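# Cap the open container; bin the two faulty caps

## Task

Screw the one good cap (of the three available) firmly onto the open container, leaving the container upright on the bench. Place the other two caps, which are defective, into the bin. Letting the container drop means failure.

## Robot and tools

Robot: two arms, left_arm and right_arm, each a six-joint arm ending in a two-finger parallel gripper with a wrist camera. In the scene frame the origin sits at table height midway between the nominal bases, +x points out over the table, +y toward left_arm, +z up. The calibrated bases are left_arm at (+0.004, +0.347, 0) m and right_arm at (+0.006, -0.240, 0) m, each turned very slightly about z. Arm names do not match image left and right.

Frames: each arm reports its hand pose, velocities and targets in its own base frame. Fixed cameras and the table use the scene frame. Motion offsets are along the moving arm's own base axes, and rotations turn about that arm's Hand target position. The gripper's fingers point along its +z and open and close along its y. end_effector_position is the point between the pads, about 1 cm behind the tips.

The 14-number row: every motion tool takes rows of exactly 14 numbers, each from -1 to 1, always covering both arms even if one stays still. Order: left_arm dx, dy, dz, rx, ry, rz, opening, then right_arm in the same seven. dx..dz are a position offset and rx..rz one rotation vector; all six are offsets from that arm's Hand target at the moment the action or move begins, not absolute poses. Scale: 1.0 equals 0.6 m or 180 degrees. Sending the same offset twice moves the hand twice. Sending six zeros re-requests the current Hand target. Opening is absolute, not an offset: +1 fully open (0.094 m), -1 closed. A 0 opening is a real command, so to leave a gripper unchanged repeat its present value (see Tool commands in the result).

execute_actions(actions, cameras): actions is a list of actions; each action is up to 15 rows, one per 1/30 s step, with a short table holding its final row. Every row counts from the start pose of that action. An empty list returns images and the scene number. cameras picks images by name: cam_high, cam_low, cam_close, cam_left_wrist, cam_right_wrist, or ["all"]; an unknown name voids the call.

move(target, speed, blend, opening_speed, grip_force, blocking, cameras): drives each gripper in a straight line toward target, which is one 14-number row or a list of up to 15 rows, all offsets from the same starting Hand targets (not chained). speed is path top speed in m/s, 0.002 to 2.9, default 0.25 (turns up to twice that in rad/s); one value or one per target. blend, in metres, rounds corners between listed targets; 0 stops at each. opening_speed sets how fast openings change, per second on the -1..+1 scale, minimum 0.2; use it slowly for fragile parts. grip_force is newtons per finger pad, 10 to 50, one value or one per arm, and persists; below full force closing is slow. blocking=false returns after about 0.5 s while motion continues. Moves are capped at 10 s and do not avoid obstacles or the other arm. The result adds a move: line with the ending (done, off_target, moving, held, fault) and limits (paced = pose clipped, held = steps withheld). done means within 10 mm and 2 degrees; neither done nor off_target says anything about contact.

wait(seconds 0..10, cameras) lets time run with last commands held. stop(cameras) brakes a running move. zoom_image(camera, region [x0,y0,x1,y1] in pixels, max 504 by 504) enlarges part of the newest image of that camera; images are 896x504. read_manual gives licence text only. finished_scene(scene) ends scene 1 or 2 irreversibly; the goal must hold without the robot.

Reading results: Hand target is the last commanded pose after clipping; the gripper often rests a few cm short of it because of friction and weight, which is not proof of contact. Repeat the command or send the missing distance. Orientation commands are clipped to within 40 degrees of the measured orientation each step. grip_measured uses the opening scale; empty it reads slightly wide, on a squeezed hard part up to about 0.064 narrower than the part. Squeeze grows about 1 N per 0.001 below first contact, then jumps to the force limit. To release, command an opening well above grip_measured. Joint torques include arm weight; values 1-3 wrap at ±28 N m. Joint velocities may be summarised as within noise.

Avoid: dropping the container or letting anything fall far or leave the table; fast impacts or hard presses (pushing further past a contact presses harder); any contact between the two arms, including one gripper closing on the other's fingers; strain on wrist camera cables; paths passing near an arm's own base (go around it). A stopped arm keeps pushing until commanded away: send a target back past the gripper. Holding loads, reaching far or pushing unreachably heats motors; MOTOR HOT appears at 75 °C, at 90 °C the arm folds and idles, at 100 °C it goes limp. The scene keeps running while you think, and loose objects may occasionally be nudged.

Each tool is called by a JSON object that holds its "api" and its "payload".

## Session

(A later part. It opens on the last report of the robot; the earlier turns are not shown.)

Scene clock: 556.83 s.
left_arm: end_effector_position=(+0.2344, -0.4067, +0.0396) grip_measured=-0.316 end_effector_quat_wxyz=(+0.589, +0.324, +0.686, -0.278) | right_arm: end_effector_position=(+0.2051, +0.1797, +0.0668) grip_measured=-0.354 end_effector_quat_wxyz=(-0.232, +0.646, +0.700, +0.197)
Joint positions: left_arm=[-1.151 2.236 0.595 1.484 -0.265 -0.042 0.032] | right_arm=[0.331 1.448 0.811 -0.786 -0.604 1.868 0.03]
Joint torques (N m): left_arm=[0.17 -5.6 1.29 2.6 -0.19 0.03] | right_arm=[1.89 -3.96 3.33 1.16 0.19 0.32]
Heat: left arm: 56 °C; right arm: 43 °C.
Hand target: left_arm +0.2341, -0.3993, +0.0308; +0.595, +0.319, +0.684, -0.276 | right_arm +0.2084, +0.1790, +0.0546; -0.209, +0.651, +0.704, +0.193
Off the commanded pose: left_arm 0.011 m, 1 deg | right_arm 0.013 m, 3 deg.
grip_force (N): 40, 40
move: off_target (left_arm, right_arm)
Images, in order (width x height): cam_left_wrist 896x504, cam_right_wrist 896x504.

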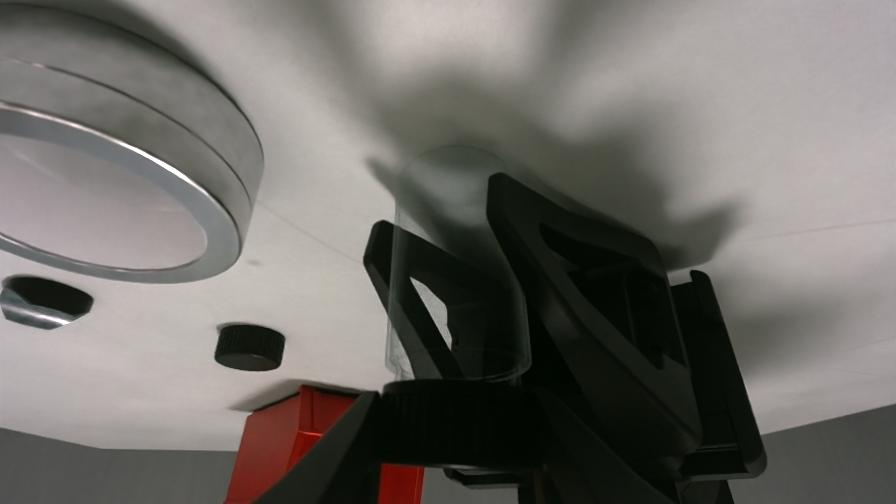

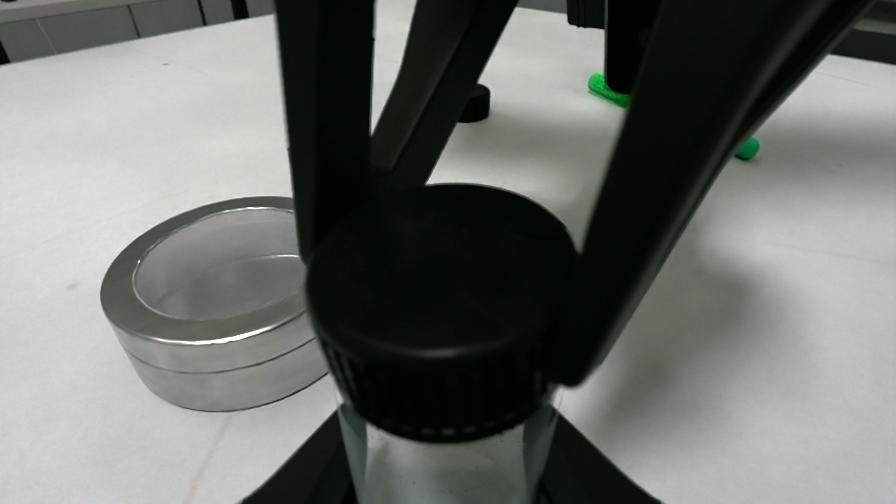

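{"api": "move", "payload": {"target": [[0,0,0,0,0,0,-0.42,0,0,0.0222,0,0,0,0.0],[0,0,0,0,0,0,-0.42,-0.0025,0.0043,0.0395,0,0,0.3833,0.0],[0,0,0,0,0,0,-0.42,-0.0025,0.0043,0.0168,0,0,0.3833,0.0],[0,0,0,0,0,0,-0.42,-0.0025,0.0043,0.0168,0,0,0.3833,-0.44]], "speed": [0.15,0.5,0.15,0.15], "cameras": []}}

{"api": "move", "payload": {"target": [[0,0,0,0,0,0,-0.42,0.0025,-0.0043,-0.0167,0,0,-0.3833,-0.44]], "speed": 0.35, "cameras": ["cam_right_wrist"]}}

Scene clock: 561.43 s.
left_arm: end_effector_position=(+0.2345, -0.4066, +0.0396) grip_measured=-0.316 end_effector_quat_wxyz=(+0.589, +0.324, +0.686, -0.278) | right_arm: end_effector_position=(+0.2071, +0.1812, +0.0708) grip_measured=-0.351 end_effector_quat_wxyz=(-0.280, +0.143, +0.948, +0.046)
Joint positions: left_arm=[-1.151 2.236 0.595 1.484 -0.266 -0.042 0.032] | right_arm=[0.463 1.982 1.44 -1.464 -0.39 0.674 0.03]
Joint torques (N m): left_arm=[0.17 -5.57 1.28 2.61 -0.19 0.03] | right_arm=[0.47 -7.56 4.44 -0.22 -0.14 -0.05]
Heat: left arm: 56 °C; right arm: 43 °C.
Hand target: left_arm +0.2341, -0.3993, +0.0308; +0.595, +0.319, +0.684, -0.276 | right_arm +0.2070, +0.1816, +0.0647; -0.282, +0.138, +0.949, +0.041
Off the commanded pose: left_arm 0.011 m, 1 deg | right_arm 0.006 m, 1 deg.
grip_force (N): 40, 40
move: off_target (left_arm)
No camera images: "cameras" was empty.

Scene clock: 564.03 s.
left_arm: end_effector_position=(+0.2344, -0.4067, +0.0396) grip_measured=-0.316 end_effector_quat_wxyz=(+0.589, +0.324, +0.686, -0.278) | right_arm: end_effector_position=(+0.2049, +0.1799, +0.0666) grip_measured=-0.354 end_effector_quat_wxyz=(-0.232, +0.646, +0.700, +0.197)
Joint positions: left_arm=[-1.151 2.236 0.595 1.484 -0.265 -0.042 0.032] | right_arm=[0.332 1.449 0.811 -0.786 -0.603 1.868 0.03]
Joint torques (N m): left_arm=[0.16 -5.59 1.29 2.61 -0.19 0.03] | right_arm=[1.74 -4.01 3.4 1.17 0.2 0.3]
Heat: left arm: 56 °C; right arm: 42 °C.
Hand target: left_arm +0.2341, -0.3993, +0.0308; +0.595, +0.319, +0.684, -0.276 | right_arm +0.2084, +0.1790, +0.0545; -0.209, +0.651, +0.704, +0.193
Off the commanded pose: left_arm 0.011 m, 1 deg | right_arm 0.013 m, 3 deg.
grip_force (N): 40, 40
move: off_target (left_arm, right_arm)
Images, in order (width x height): cam_right_wrist 896x504.

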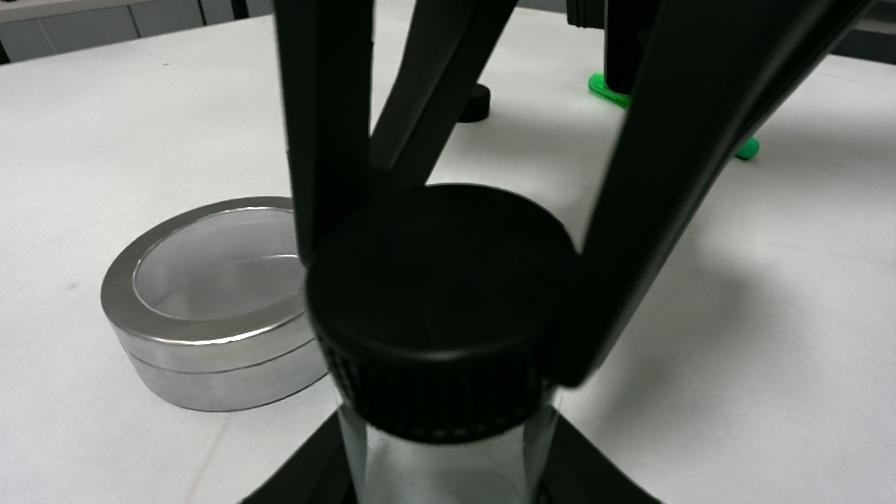

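{"api": "move", "payload": {"target": [[0,0,0,0,0,0,-0.42,0,0.001,0.0833,0,0,0,-0.44],[0,0,0,0,0,0,-0.42,0.0817,0.01,0.0842,0,0,0,-0.44],[0,0,0,0,0,0,-0.42,0.116,0.1142,0.0592,-0.0353,-0.0313,0.424,-0.44],[0,0,0,0,0,0,-0.42,0.116,0.1142,-0.05,-0.0353,-0.0313,0.424,-0.44]], "speed": [0.12,0.25,0.35,0.15], "blend": [0.008,0.02,0.005,0], "cameras": ["cam_left_wrist","cam_right_wrist"]}}

Scene clock: 568.93 s.
left_arm: end_effector_position=(+0.2344, -0.4067, +0.0396) grip_measured=-0.316 end_effector_quat_wxyz=(+0.589, +0.324, +0.686, -0.278) | right_arm: end_effector_position=(+0.2780, +0.2470, +0.0323) grip_measured=-0.354 end_effector_quat_wxyz=(-0.218, +0.082, +0.972, +0.021)
Joint positions: left_arm=[-1.151 2.236 0.595 1.484 -0.265 -0.042 0.032] | right_arm=[0.58 2.319 1.877 -1.459 -0.299 0.7 0.03]
Joint torques (N m): left_arm=[0.17 -5.6 1.29 2.61 -0.19 0.03] | right_arm=[0.5 -10.62 4.67 -0.02 -0.08 -0.06]
Heat: left arm: 57 °C; right arm: 42 °C.
Hand target: left_arm +0.2341, -0.3993, +0.0308; +0.595, +0.319, +0.684, -0.276 | right_arm +0.2781, +0.2475, +0.0246; -0.217, +0.078, +0.973, +0.016
Off the commanded pose: left_arm 0.011 m, 1 deg | right_arm 0.008 m, 1 deg.
grip_force (N): 40, 40
move: off_target (left_arm)
Images, in order (width x height): cam_left_wrist 896x504, cam_right_wrist 896x504.

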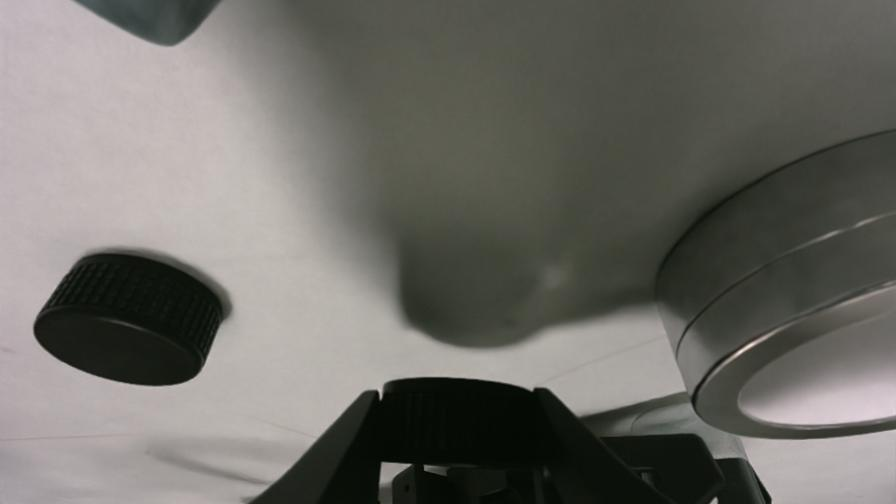

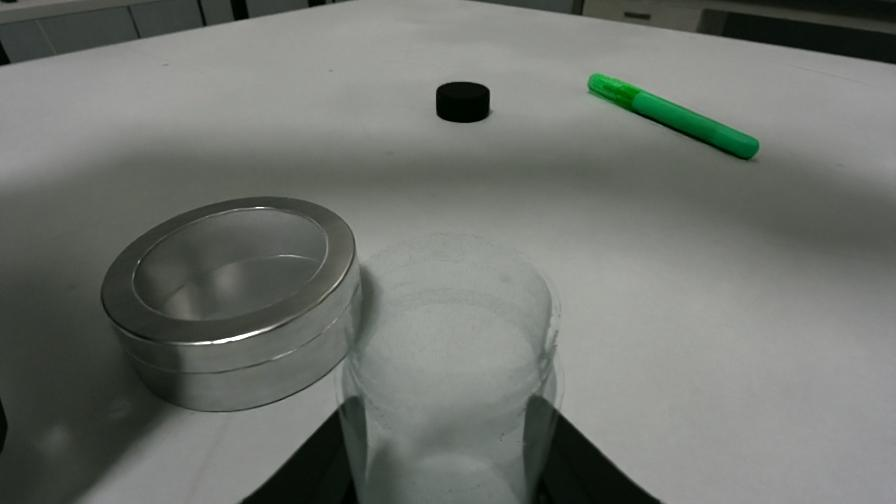

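{"api": "move", "payload": {"target": [[0,0,0,0,0,0,-0.42,-0.002,0,-0.0267,0,0,0,-0.44],[0,0,0,0,0,0,-0.42,-0.005,-0.0005,-0.0375,0,0,0,-0.44]], "speed": [0.08,0.04], "cameras": ["cam_left_wrist"]}}

Scene clock: 570.60 s.
left_arm: end_effector_position=(+0.2344, -0.4067, +0.0396) grip_measured=-0.316 end_effector_quat_wxyz=(+0.589, +0.324, +0.686, -0.278) | right_arm: end_effector_position=(+0.2776, +0.2478, +0.0165) grip_measured=-0.355 end_effector_quat_wxyz=(-0.216, +0.082, +0.973, +0.026)
Joint positions: left_arm=[-1.151 2.236 0.595 1.484 -0.265 -0.042 0.032] | right_arm=[0.58 2.325 1.826 -1.392 -0.304 0.7 0.03]
Joint torques (N m): left_arm=[0.16 -5.61 1.28 2.61 -0.18 0.04] | right_arm=[0.69 -10.06 3.18 0.11 -0.04 -0.01]
Heat: left arm: 57 °C; right arm: 43 °C.
Hand target: left_arm +0.2341, -0.3993, +0.0308; +0.595, +0.319, +0.684, -0.276 | right_arm +0.2752, +0.2472, +0.0022; -0.217, +0.078, +0.973, +0.016
Off the commanded pose: left_arm 0.011 m, 1 deg | right_arm 0.015 m, 1 deg.
grip_force (N): 40, 40
move: off_target (left_arm, right_arm)
Images, in order (width x height): cam_left_wrist 896x504.

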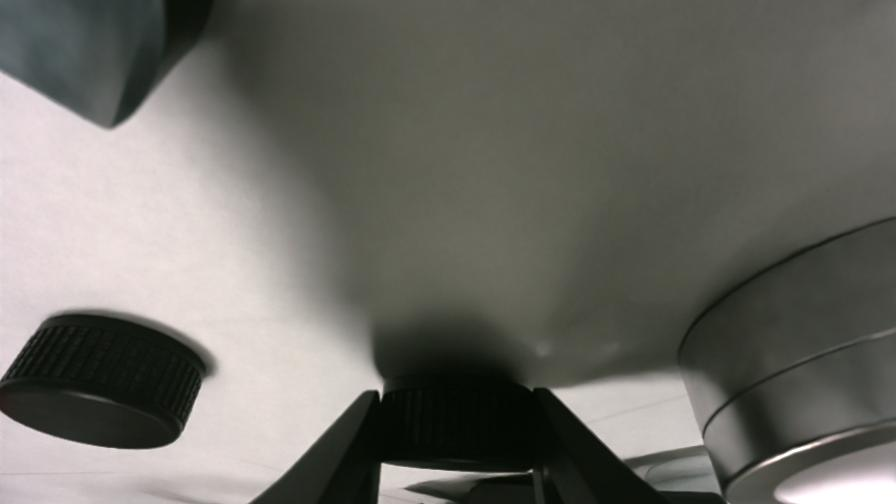

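{"api": "move", "payload": {"target": [[0,0,0,0,0,0,-0.42,-0.001,0,-0.0067,0,0,0,-0.44],[0,0,0,0,0,0,-0.42,0.003,0,0.0183,0,0,0,-0.44],[0,0,0,0,0,0,-0.42,0.003,0,0.0183,0,0,0,-0.1],[0,0,0,0,0,0,-0.42,0,0,0.12,0,0,0,-0.1]], "speed": [0.04,0.1,0.1,0.12], "cameras": ["cam_close","cam_left_wrist"]}}

Scene clock: 581.83 s.
left_arm: end_effector_position=(+0.2344, -0.4067, +0.0396) grip_measured=-0.316 end_effector_quat_wxyz=(+0.589, +0.324, +0.686, -0.278) | right_arm: end_effector_position=(+0.2711, +0.2426, +0.0488) grip_measured=-0.103 end_effector_quat_wxyz=(-0.238, +0.086, +0.968, +0.006)
Joint positions: left_arm=[-1.151 2.236 0.595 1.484 -0.265 -0.042 0.032] | right_arm=[0.58 2.325 1.936 -1.564 -0.299 0.7 0.042]
Joint torques (N m): left_arm=[0.18 -5.57 1.29 2.61 -0.19 0.04] | right_arm=[0.75 -17.13 7.23 -0.42 -0.09 0.04]
Heat: left arm: 57 °C; right arm: 44 °C.
Hand target: left_arm +0.2341, -0.3993, +0.0308; +0.595, +0.319, +0.684, -0.276 | right_arm +0.2752, +0.2472, +0.0741; -0.217, +0.078, +0.973, +0.016
Off the commanded pose: left_arm 0.011 m, 1 deg | right_arm 0.026 m, 3 deg.
joint sent to its limit (right arm) — joint 4 (wrist pitch), lower limit. The joint targets still meet the commanded pose.
grip_force (N): 40, 40
move: off_target (left_arm, right_arm)
Images, in order (width x height): cam_close 896x504, cam_left_wrist 896x504.

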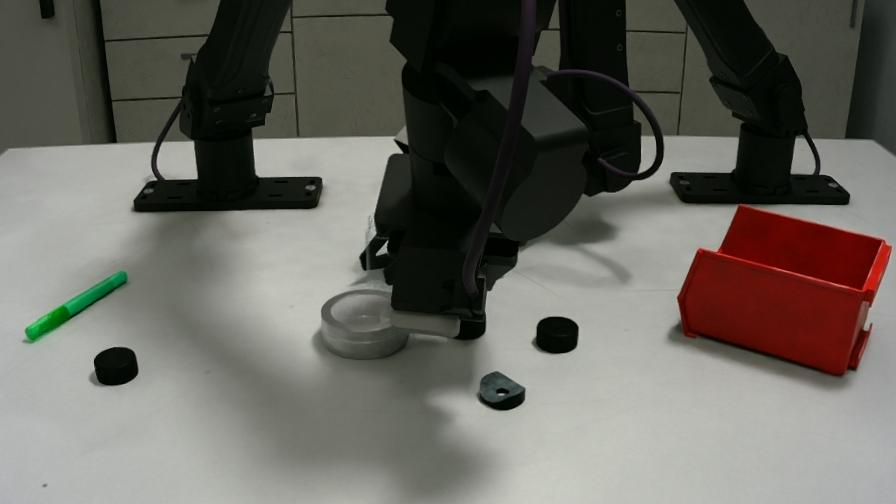

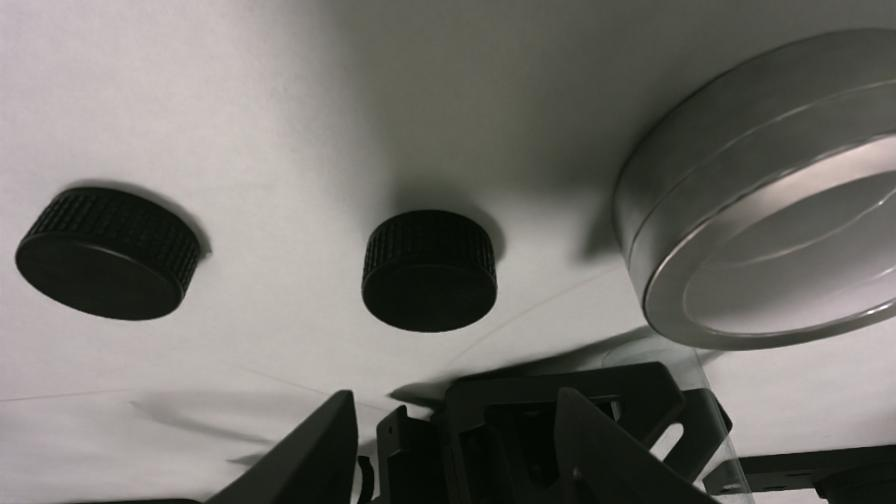

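{"api": "move", "payload": {"target": [[0,0,0,0,0,0,-0.42,0.008,-0.0787,0.06,0,0,-0.05,0.0],[0,0,0,0,0,0,-0.42,0.113,-0.4187,-0.0068,0,0,-0.2361,0.0]], "speed": 0.25, "blend": [0.03,0], "cameras": ["cam_close","cam_left_wrist"]}}

Scene clock: 584.47 s.
left_arm: end_effector_position=(+0.2344, -0.4067, +0.0396) grip_measured=-0.316 end_effector_quat_wxyz=(+0.589, +0.324, +0.686, -0.278) | right_arm: end_effector_position=(+0.3334, -0.0032, +0.0718) grip_measured=-0.003 end_effector_quat_wxyz=(-0.207, +0.429, +0.874, +0.092)
Joint positions: left_arm=[-1.151 2.236 0.595 1.484 -0.265 -0.042 0.032] | right_arm=[-0.168 2.155 1.758 -1.532 -0.29 0.692 0.047]
Joint torques (N m): left_arm=[0.17 -5.6 1.26 2.61 -0.19 0.04] | right_arm=[0.39 -9.02 7.8 -0.12 -0.14 -0.04]
Heat: left arm: 57 °C; right arm: 45 °C.
Hand target: left_arm +0.2341, -0.3993, +0.0308; +0.595, +0.319, +0.684, -0.276 | right_arm +0.3430, -0.0040, +0.0700; -0.197, +0.425, +0.879, +0.093
Off the commanded pose: left_arm 0.011 m, 1 deg | right_arm 0.010 m, 1 deg.
grip_force (N): 40, 40
move: off_target (left_arm)
Images, in order (width x height): cam_close 896x504, cam_left_wrist 896x504.

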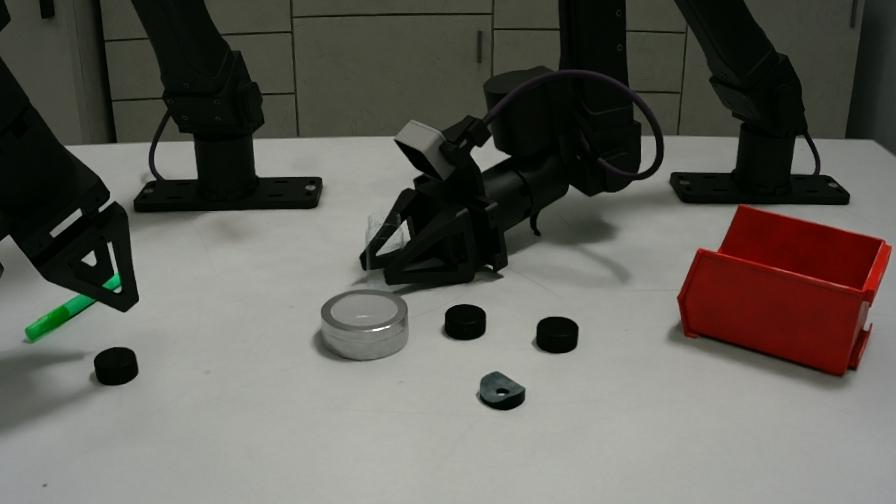

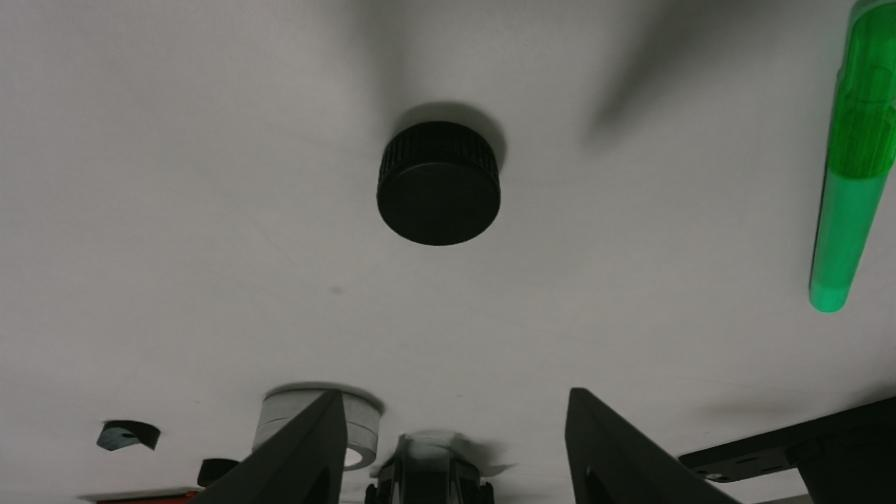

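{"api": "move", "payload": {"target": [[0,0,0,0,0,0,-0.42,0.01,-0.0142,-0.0767,0,0,0,0.0]], "speed": 0.15, "cameras": ["cam_left_wrist"]}}

Scene clock: 586.53 s.
left_arm: end_effector_position=(+0.2344, -0.4067, +0.0396) grip_measured=-0.316 end_effector_quat_wxyz=(+0.589, +0.324, +0.686, -0.278) | right_arm: end_effector_position=(+0.3483, -0.0082, +0.0310) grip_measured=-0.003 end_effector_quat_wxyz=(-0.197, +0.424, +0.879, +0.096)
Joint positions: left_arm=[-1.151 2.236 0.595 1.484 -0.265 -0.042 0.032] | right_arm=[-0.175 2.233 1.725 -1.402 -0.289 0.674 0.047]
Joint torques (N m): left_arm=[0.16 -5.57 1.29 2.61 -0.19 0.03] | right_arm=[-0.66 -9.98 4.72 -0.03 -0.08 -0.06]
Heat: left arm: 57 °C; right arm: 45 °C.
Hand target: left_arm +0.2341, -0.3993, +0.0308; +0.595, +0.319, +0.684, -0.276 | right_arm +0.3490, -0.0125, +0.0241; -0.197, +0.425, +0.879, +0.093
Off the commanded pose: left_arm 0.011 m, 1 deg | right_arm 0.008 m, 0 deg.
grip_force (N): 40, 40
move: off_target (left_arm)
Images, in order (width x height): cam_left_wrist 896x504.

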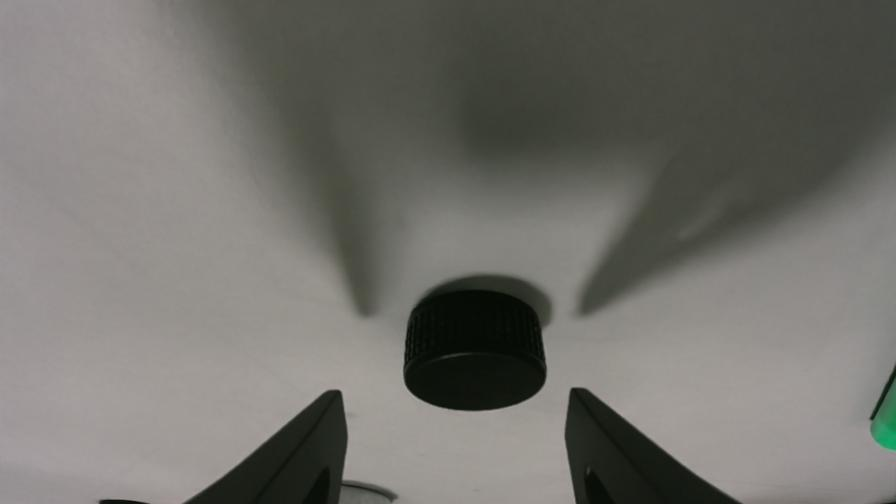

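{"api": "move", "payload": {"target": [[0,0,0,0,0,0,-0.42,-0.0075,-0.0067,-0.0233,0,0,0,0.0]], "speed": 0.08, "cameras": ["cam_left_wrist"]}}

Scene clock: 588.17 s.
left_arm: end_effector_position=(+0.2344, -0.4067, +0.0396) grip_measured=-0.316 end_effector_quat_wxyz=(+0.589, +0.324, +0.686, -0.278) | right_arm: end_effector_position=(+0.3454, -0.0124, +0.0189) grip_measured=-0.003 end_effector_quat_wxyz=(-0.194, +0.424, +0.879, +0.098)
Joint positions: left_arm=[-1.151 2.236 0.595 1.484 -0.265 -0.042 0.032] | right_arm=[-0.187 2.233 1.677 -1.35 -0.286 0.662 0.047]
Joint torques (N m): left_arm=[0.16 -5.6 1.29 2.61 -0.18 0.03] | right_arm=[-0.73 -9.55 4.33 -0.07 -0.06 -0.07]
Heat: left arm: 57 °C; right arm: 45 °C.
Hand target: left_arm +0.2341, -0.3993, +0.0308; +0.595, +0.319, +0.684, -0.276 | right_arm +0.3444, -0.0165, +0.0101; -0.197, +0.425, +0.879, +0.093
Off the commanded pose: left_arm 0.011 m, 1 deg | right_arm 0.010 m, 1 deg.
grip_force (N): 40, 40
move: off_target (left_arm)
Images, in order (width x height): cam_left_wrist 896x504.

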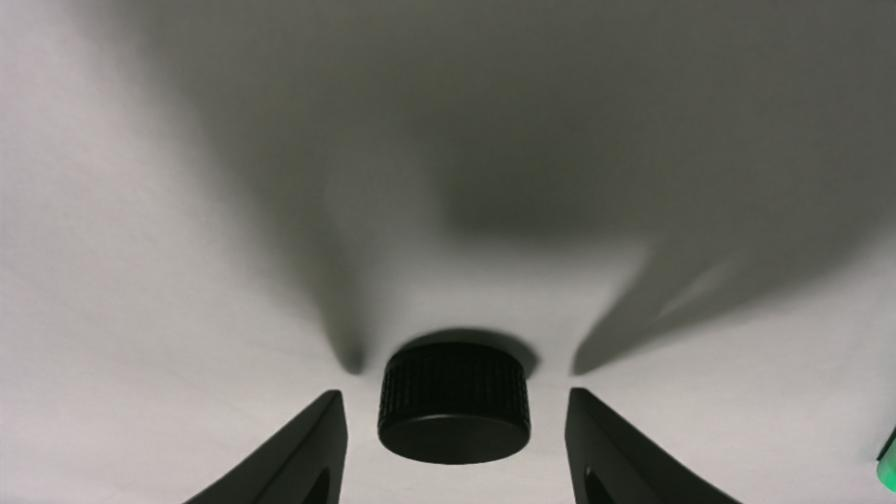

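{"api": "move", "payload": {"target": [[0,0,0,0,0,0,-0.42,-0.0015,0.001,-0.0075,0,0,0,0.0],[0,0,0,0,0,0,-0.42,-0.0015,0.001,-0.0075,0,0,0,-0.44]], "speed": 0.06, "cameras": ["cam_left_wrist"]}}

Scene clock: 590.40 s.
left_arm: end_effector_position=(+0.2344, -0.4067, +0.0396) grip_measured=-0.316 end_effector_quat_wxyz=(+0.589, +0.324, +0.686, -0.278) | right_arm: end_effector_position=(+0.3451, -0.0123, +0.0152) grip_measured=-0.359 end_effector_quat_wxyz=(-0.192, +0.424, +0.880, +0.098)
Joint positions: left_arm=[-1.151 2.236 0.595 1.484 -0.265 -0.042 0.032] | right_arm=[-0.187 2.233 1.662 -1.332 -0.286 0.662 0.03]
Joint torques (N m): left_arm=[0.17 -5.59 1.29 2.62 -0.19 0.04] | right_arm=[-0.64 -9.32 4.23 -0.02 -0.06 -0.05]
Heat: left arm: 57 °C; right arm: 45 °C.
Hand target: left_arm +0.2341, -0.3993, +0.0308; +0.595, +0.319, +0.684, -0.276 | right_arm +0.3436, -0.0159, +0.0056; -0.197, +0.425, +0.879, +0.093
Off the commanded pose: left_arm 0.011 m, 1 deg | right_arm 0.010 m, 1 deg.
grip_force (N): 40, 40
move: off_target (left_arm)
Images, in order (width x height): cam_left_wrist 896x504.

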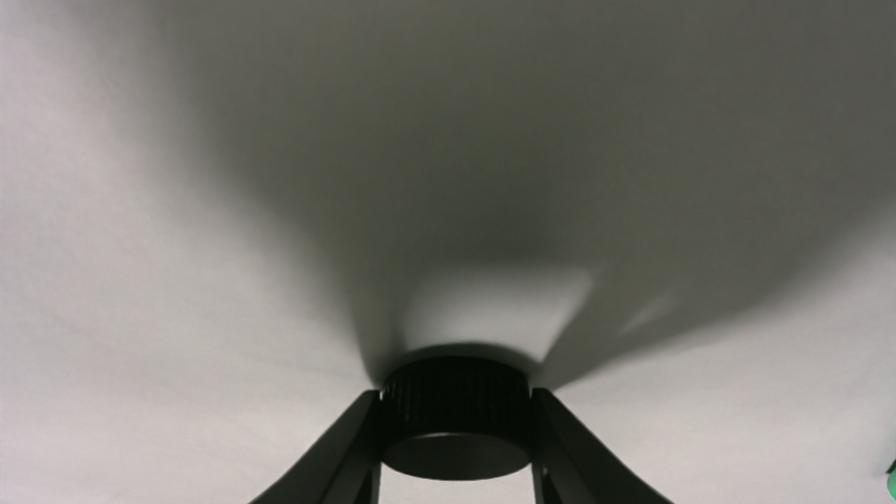

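{"api": "move", "payload": {"target": [[0,0,0,0,0,0,-0.42,0,0,0.15,0,0,0,-0.44],[0,0,0,0,0,0,-0.42,-0.0727,0.1932,0.1907,0,0,0,-0.44],[0,0,0,0,0,0,-0.42,-0.2143,0.3132,0.1657,0,0,0,-0.44],[0,0,0,0,0,0,-0.42,-0.2247,0.3248,0.1407,0,0,0,-0.44]], "speed": [0.15,0.25,0.2,0.1], "blend": [0.02,0.03,0.005,0], "cameras": ["cam_left_wrist","cam_right_wrist"]}}

Scene clock: 593.93 s.
left_arm: end_effector_position=(+0.2344, -0.4067, +0.0396) grip_measured=-0.316 end_effector_quat_wxyz=(+0.589, +0.324, +0.686, -0.278) | right_arm: end_effector_position=(+0.2093, +0.1758, +0.0821) grip_measured=-0.360 end_effector_quat_wxyz=(-0.208, +0.428, +0.876, +0.077)
Joint positions: left_arm=[-1.151 2.236 0.595 1.484 -0.265 -0.042 0.032] | right_arm=[0.423 1.71 1.205 -1.224 -0.42 1.298 0.03]
Joint torques (N m): left_arm=[0.14 -5.59 1.28 2.61 -0.19 0.02] | right_arm=[0.69 -10.66 4.44 0.23 -0.3 0.11]
Heat: left arm: 57 °C; right arm: 45 °C.
Hand target: left_arm +0.2341, -0.3993, +0.0308; +0.595, +0.319, +0.684, -0.276 | right_arm +0.2088, +0.1790, +0.0900; -0.197, +0.425, +0.879, +0.093
Off the commanded pose: left_arm 0.011 m, 1 deg | right_arm 0.009 m, 2 deg.
grip_force (N): 40, 40
move: off_target (left_arm)
Images, in order (width x height): cam_left_wrist 896x504, cam_right_wrist 896x504.

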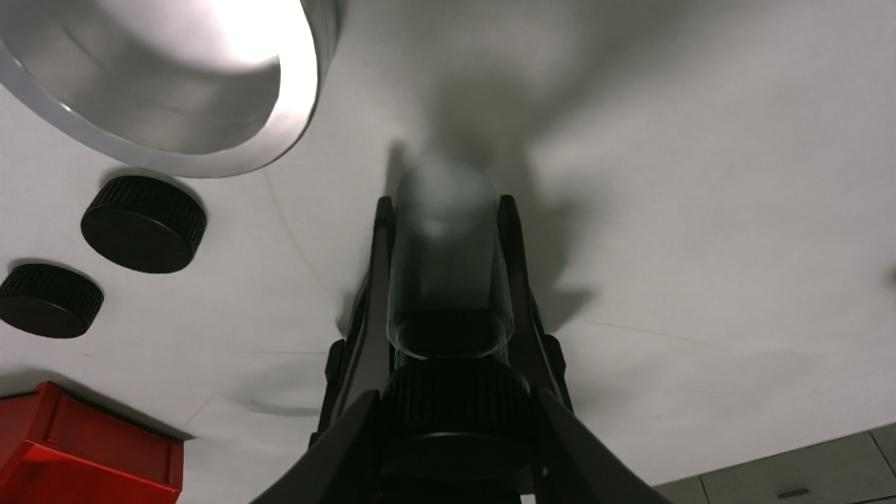

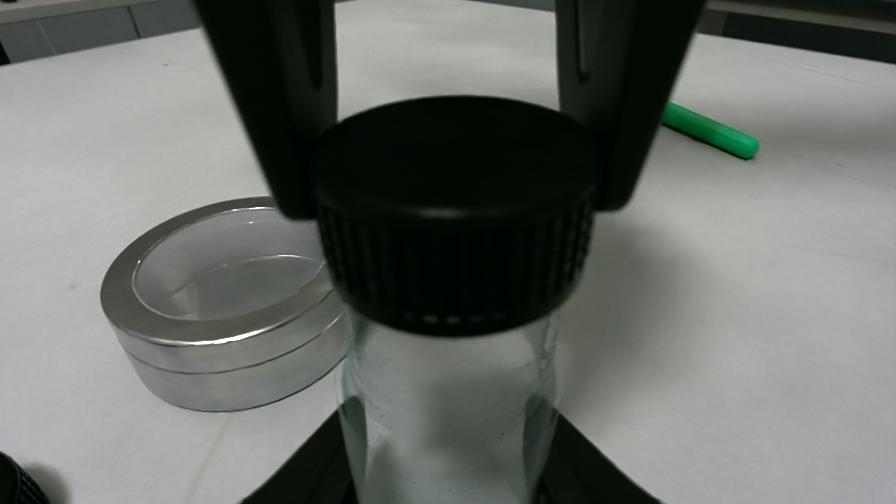

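{"api": "move", "payload": {"target": [[0,0,0,0,0,0,-0.42,-0.0072,0.01,0.0167,0,0,0,-0.44],[0,0,0,0,0,0,-0.42,-0.0072,0.01,-0.005,0,0,0,-0.44]], "speed": 0.1, "cameras": ["cam_left_wrist","cam_right_wrist"]}}

Scene clock: 596.00 s.
left_arm: end_effector_position=(+0.2344, -0.4067, +0.0396) grip_measured=-0.316 end_effector_quat_wxyz=(+0.589, +0.324, +0.686, -0.278) | right_arm: end_effector_position=(+0.2046, +0.1816, +0.0814) grip_measured=-0.360 end_effector_quat_wxyz=(-0.204, +0.427, +0.877, +0.079)
Joint positions: left_arm=[-1.151 2.236 0.595 1.484 -0.265 -0.042 0.032] | right_arm=[0.45 1.693 1.186 -1.201 -0.42 1.327 0.03]
Joint torques (N m): left_arm=[0.16 -5.6 1.29 2.6 -0.19 0.04] | right_arm=[0.64 -9.44 4.66 0.26 -0.32 0.11]
Heat: left arm: 58 °C; right arm: 45 °C.
Hand target: left_arm +0.2341, -0.3993, +0.0308; +0.595, +0.319, +0.684, -0.276 | right_arm +0.2045, +0.1850, +0.0871; -0.197, +0.425, +0.879, +0.094
Off the commanded pose: left_arm 0.011 m, 1 deg | right_arm 0.007 m, 2 deg.
grip_force (N): 40, 40
move: off_target (left_arm)
Images, in order (width x height): cam_left_wrist 896x504, cam_right_wrist 896x504.

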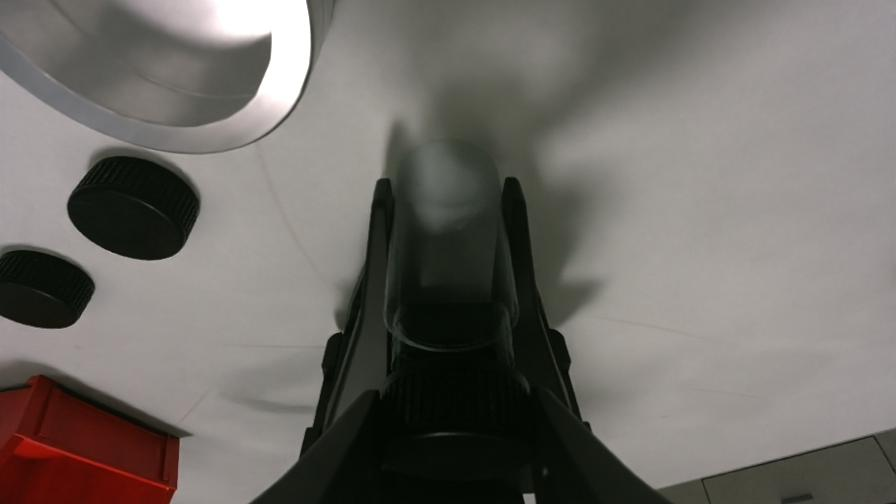

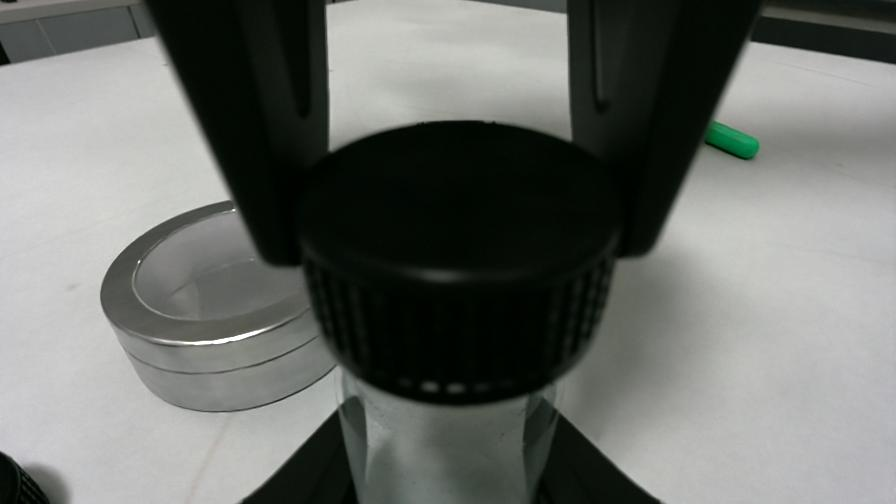

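{"api": "move", "payload": {"target": [[0,0,0,0,0,0,-0.42,0.0035,-0.0028,0.0167,0,0,0,-0.44],[0,0,0,0,0,0,-0.42,0.0035,-0.0028,0.0017,0,0,0,-0.44]], "speed": 0.1, "cameras": ["cam_left_wrist","cam_right_wrist"]}}

Scene clock: 597.47 s.
left_arm: end_effector_position=(+0.2344, -0.4067, +0.0396) grip_measured=-0.316 end_effector_quat_wxyz=(+0.589, +0.324, +0.686, -0.278) | right_arm: end_effector_position=(+0.2029, +0.1808, +0.0817) grip_measured=-0.360 end_effector_quat_wxyz=(-0.206, +0.428, +0.877, +0.076)
Joint positions: left_arm=[-1.151 2.236 0.595 1.484 -0.265 -0.042 0.032] | right_arm=[0.45 1.693 1.186 -1.209 -0.42 1.327 0.03]
Joint torques (N m): left_arm=[0.16 -5.59 1.29 2.61 -0.19 0.04] | right_arm=[-0.13 -9.05 5.34 0.27 -0.32 -0.01]
Heat: left arm: 58 °C; right arm: 44 °C.
Hand target: left_arm +0.2341, -0.3993, +0.0308; +0.595, +0.319, +0.684, -0.276 | right_arm +0.2066, +0.1833, +0.0881; -0.197, +0.425, +0.879, +0.094
Off the commanded pose: left_arm 0.011 m, 1 deg | right_arm 0.008 m, 2 deg.
grip_force (N): 40, 40
move: off_target (left_arm)
Images, in order (width x height): cam_left_wrist 896x504, cam_right_wrist 896x504.

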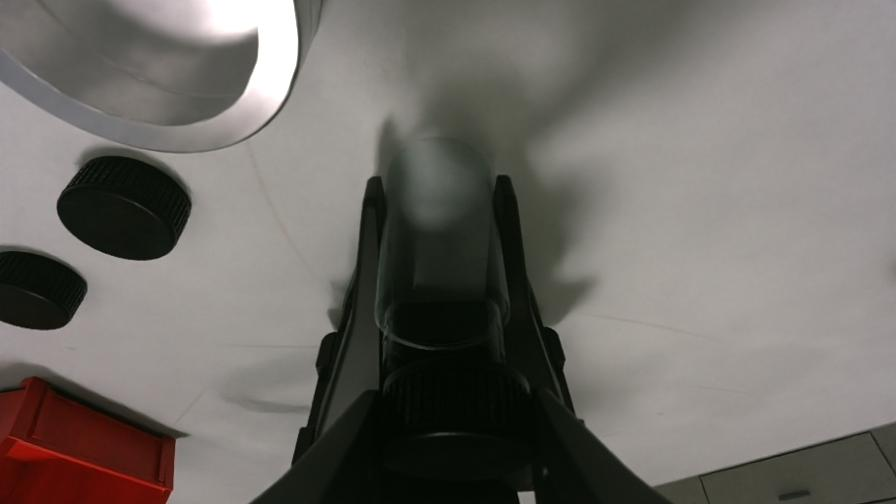

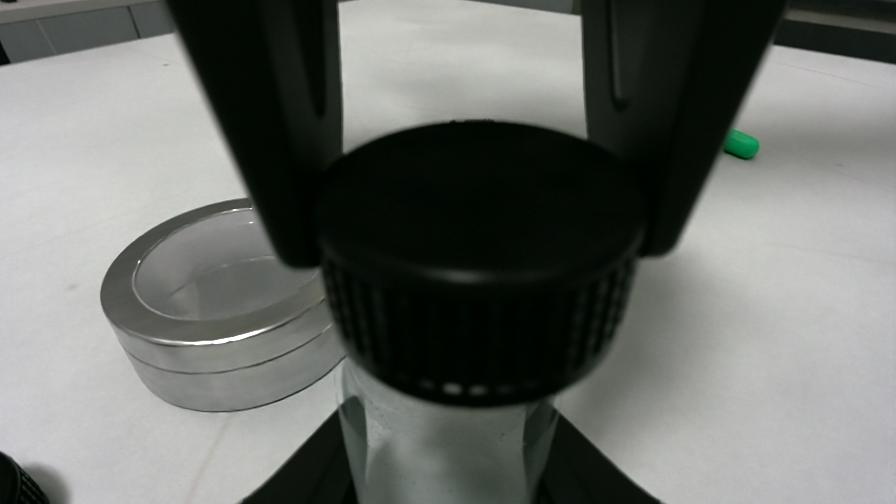

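{"api": "move", "payload": {"target": [[0,0,0,0,0,0,-0.42,0.0065,-0.0008,0.0167,0,0,0,-0.44],[0,0,0,0,0,0,-0.42,0.0065,-0.0008,-0.005,0,0,0,-0.44]], "speed": 0.1, "cameras": ["cam_left_wrist","cam_right_wrist"]}}

Scene clock: 599.17 s.
left_arm: end_effector_position=(+0.2344, -0.4067, +0.0396) grip_measured=-0.316 end_effector_quat_wxyz=(+0.589, +0.324, +0.686, -0.278) | right_arm: end_effector_position=(+0.2082, +0.1833, +0.0845) grip_measured=-0.360 end_effector_quat_wxyz=(-0.200, +0.424, +0.879, +0.085)
Joint positions: left_arm=[-1.151 2.236 0.595 1.484 -0.265 -0.042 0.032] | right_arm=[0.45 1.693 1.2 -1.202 -0.42 1.321 0.03]
Joint torques (N m): left_arm=[0.14 -5.56 1.26 2.61 -0.19 0.03] | right_arm=[-0.81 -7.56 4.63 0.32 -0.31 -0.03]
Heat: left arm: 58 °C; right arm: 44 °C.
Hand target: left_arm +0.2341, -0.3993, +0.0308; +0.595, +0.319, +0.684, -0.276 | right_arm +0.2105, +0.1828, +0.0851; -0.197, +0.425, +0.879, +0.094
Off the commanded pose: left_arm 0.011 m, 1 deg | right_arm 0.002 m, 1 deg.
grip_force (N): 40, 40
move: off_target (left_arm)
Images, in order (width x height): cam_left_wrist 896x504, cam_right_wrist 896x504.

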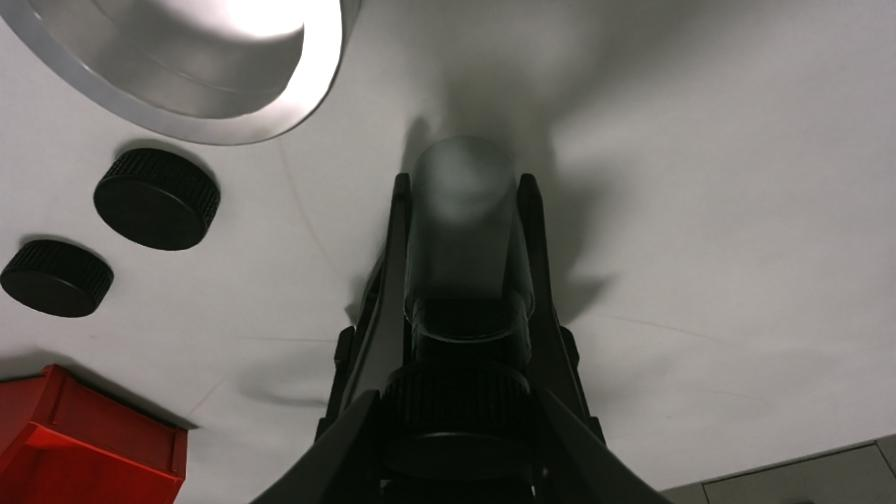

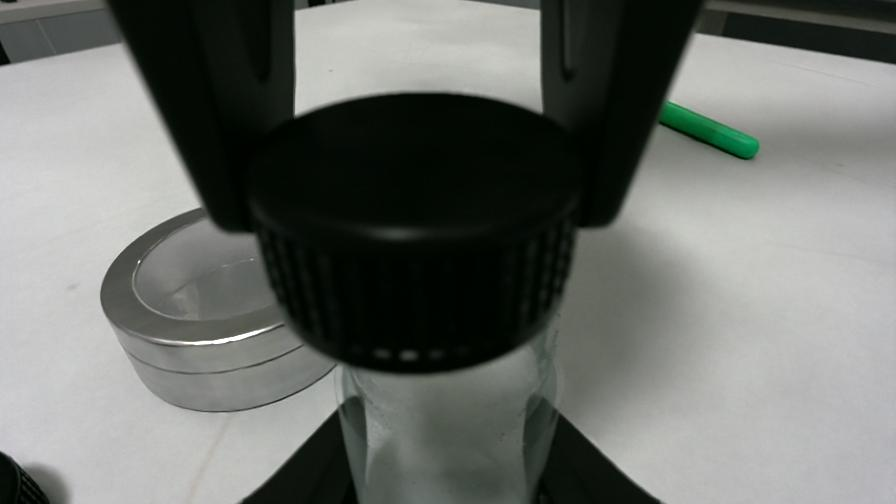

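{"api": "move", "payload": {"target": [[0,0,0,0,0,0,-0.42,-0.0012,-0.004,0.0167,0,0,0,-0.44],[0,0,0,0,0,0,-0.42,-0.0012,-0.004,-0.0067,0,0,0,-0.44]], "speed": 0.1, "cameras": ["cam_left_wrist","cam_right_wrist"]}}

Scene clock: 601.47 s.
left_arm: end_effector_position=(+0.2344, -0.4067, +0.0396) grip_measured=-0.316 end_effector_quat_wxyz=(+0.589, +0.324, +0.686, -0.278) | right_arm: end_effector_position=(+0.2074, +0.1809, +0.0801) grip_measured=-0.360 end_effector_quat_wxyz=(-0.200, +0.424, +0.879, +0.084)
Joint positions: left_arm=[-1.151 2.236 0.595 1.484 -0.265 -0.042 0.032] | right_arm=[0.443 1.693 1.182 -1.188 -0.42 1.314 0.03]
Joint torques (N m): left_arm=[0.16 -5.59 1.29 2.61 -0.19 0.03] | right_arm=[-0.76 -7.66 4.71 0.32 -0.3 -0.03]
Heat: left arm: 58 °C; right arm: 44 °C.
Hand target: left_arm +0.2341, -0.3993, +0.0308; +0.595, +0.319, +0.684, -0.276 | right_arm +0.2097, +0.1804, +0.0810; -0.197, +0.425, +0.879, +0.093
Off the commanded pose: left_arm 0.011 m, 1 deg | right_arm 0.003 m, 1 deg.
grip_force (N): 40, 40
move: off_target (left_arm)
Images, in order (width x height): cam_left_wrist 896x504, cam_right_wrist 896x504.

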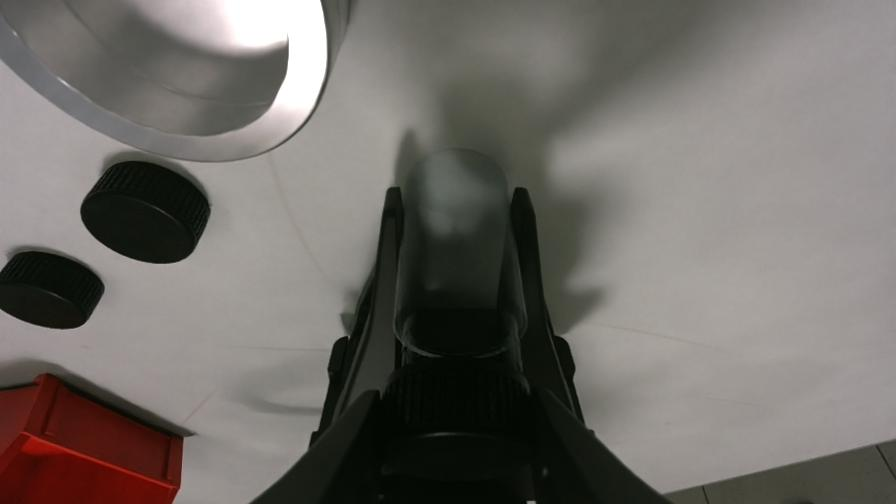

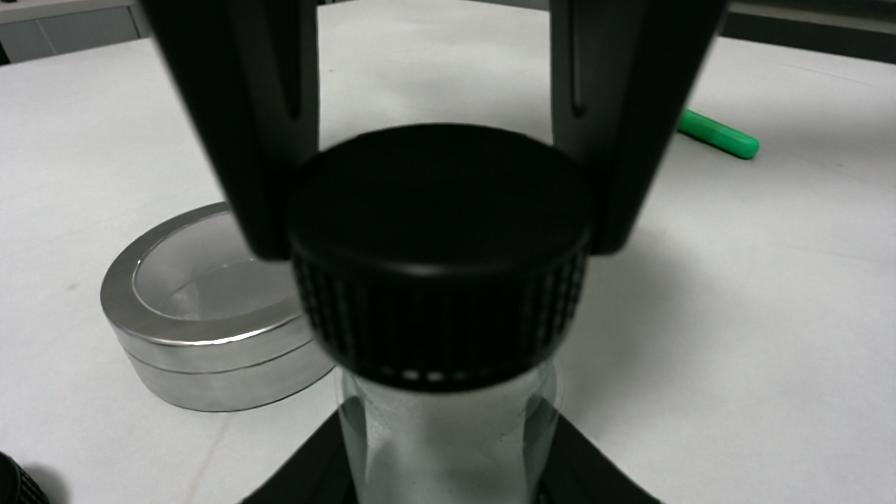

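{"api": "move", "payload": {"target": [[0,0,0,0,0,0,-0.42,-0.0022,-0.0015,-0.0217,0,0,0,-0.44]], "speed": 0.06, "cameras": ["cam_left_wrist","cam_right_wrist"]}}

Scene clock: 602.53 s.
left_arm: end_effector_position=(+0.2344, -0.4067, +0.0396) grip_measured=-0.316 end_effector_quat_wxyz=(+0.589, +0.324, +0.686, -0.278) | right_arm: end_effector_position=(+0.2059, +0.1815, +0.0762) grip_measured=-0.360 end_effector_quat_wxyz=(-0.208, +0.427, +0.875, +0.091)
Joint positions: left_arm=[-1.151 2.236 0.595 1.484 -0.265 -0.042 0.032] | right_arm=[0.435 1.693 1.159 -1.167 -0.44 1.314 0.03]
Joint torques (N m): left_arm=[0.17 -5.6 1.29 2.61 -0.18 0.03] | right_arm=[-0.2 -6.82 2.95 0.59 -0.1 -0.05]
Heat: left arm: 58 °C; right arm: 44 °C.
Hand target: left_arm +0.2341, -0.3993, +0.0308; +0.595, +0.319, +0.684, -0.276 | right_arm +0.2084, +0.1795, +0.0680; -0.197, +0.425, +0.879, +0.093
Off the commanded pose: left_arm 0.011 m, 1 deg | right_arm 0.009 m, 1 deg.
grip_force (N): 40, 40
move: off_target (left_arm)
Images, in order (width x height): cam_left_wrist 896x504, cam_right_wrist 896x504.

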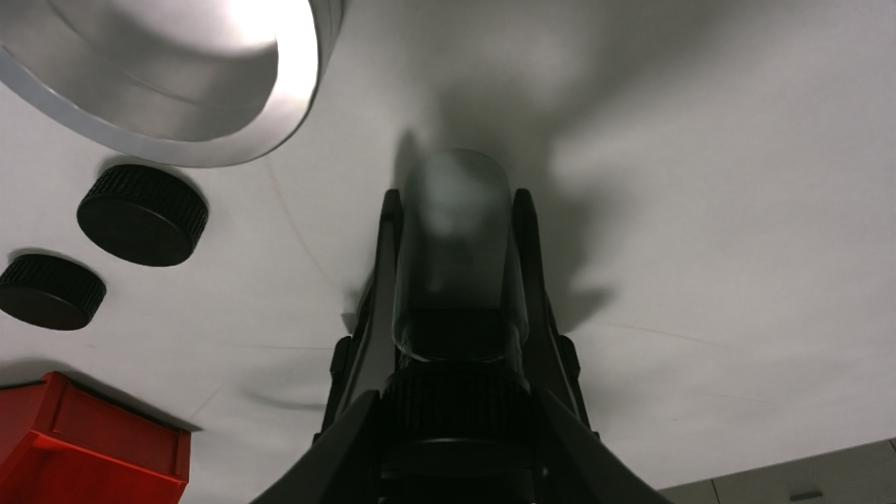

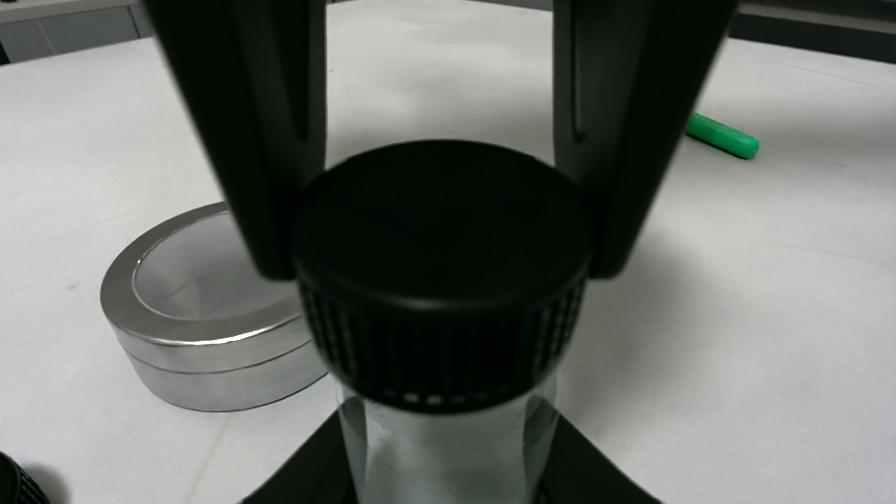

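{"api": "move", "payload": {"target": [[0,0,0,0,0,0,-0.42,0.0025,-0.0025,0.025,0,0,0,-0.44],[0,0,0,0,0,0,-0.42,0.0025,-0.0025,0.0067,0,0,0,-0.44]], "speed": 0.08, "cameras": ["cam_left_wrist","cam_right_wrist"]}}

Scene clock: 604.23 s.
left_arm: end_effector_position=(+0.2344, -0.4067, +0.0396) grip_measured=-0.316 end_effector_quat_wxyz=(+0.589, +0.324, +0.686, -0.278) | right_arm: end_effector_position=(+0.2061, +0.1813, +0.0769) grip_measured=-0.360 end_effector_quat_wxyz=(-0.209, +0.425, +0.876, +0.093)
Joint positions: left_arm=[-1.151 2.236 0.595 1.484 -0.265 -0.042 0.032] | right_arm=[0.432 1.693 1.161 -1.17 -0.443 1.307 0.03]
Joint torques (N m): left_arm=[0.16 -5.59 1.26 2.6 -0.19 0.03] | right_arm=[-0.55 -6.94 4.03 0.44 -0.07 -0.06]
Heat: left arm: 58 °C; right arm: 44 °C.
Hand target: left_arm +0.2341, -0.3993, +0.0308; +0.595, +0.319, +0.684, -0.276 | right_arm +0.2099, +0.1780, +0.0720; -0.197, +0.425, +0.879, +0.093
Off the commanded pose: left_arm 0.011 m, 1 deg | right_arm 0.007 m, 1 deg.
grip_force (N): 40, 40
move: off_target (left_arm)
Images, in order (width x height): cam_left_wrist 896x504, cam_right_wrist 896x504.

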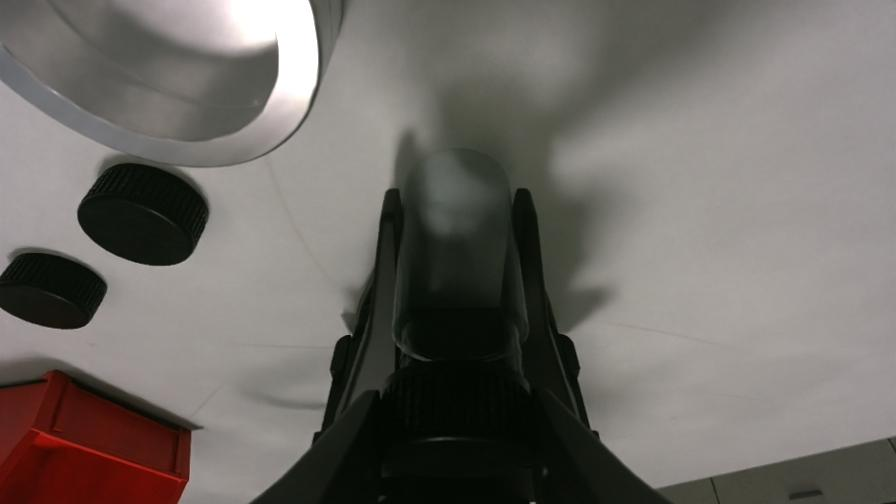

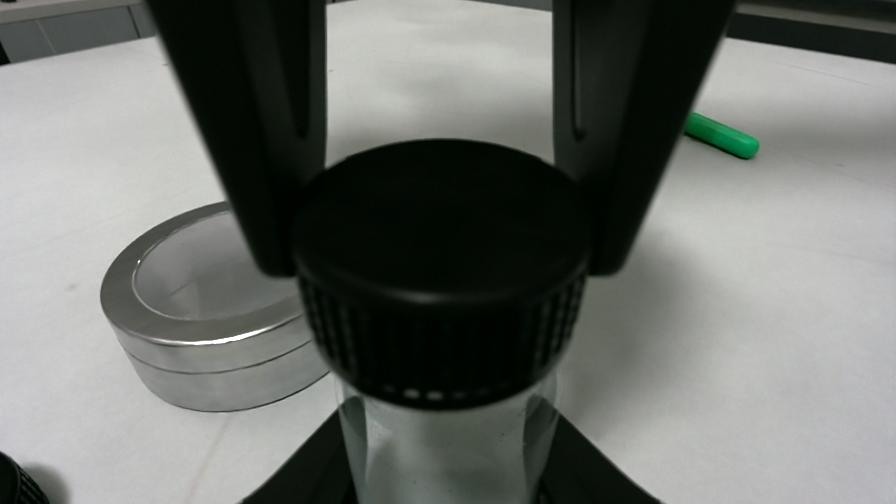

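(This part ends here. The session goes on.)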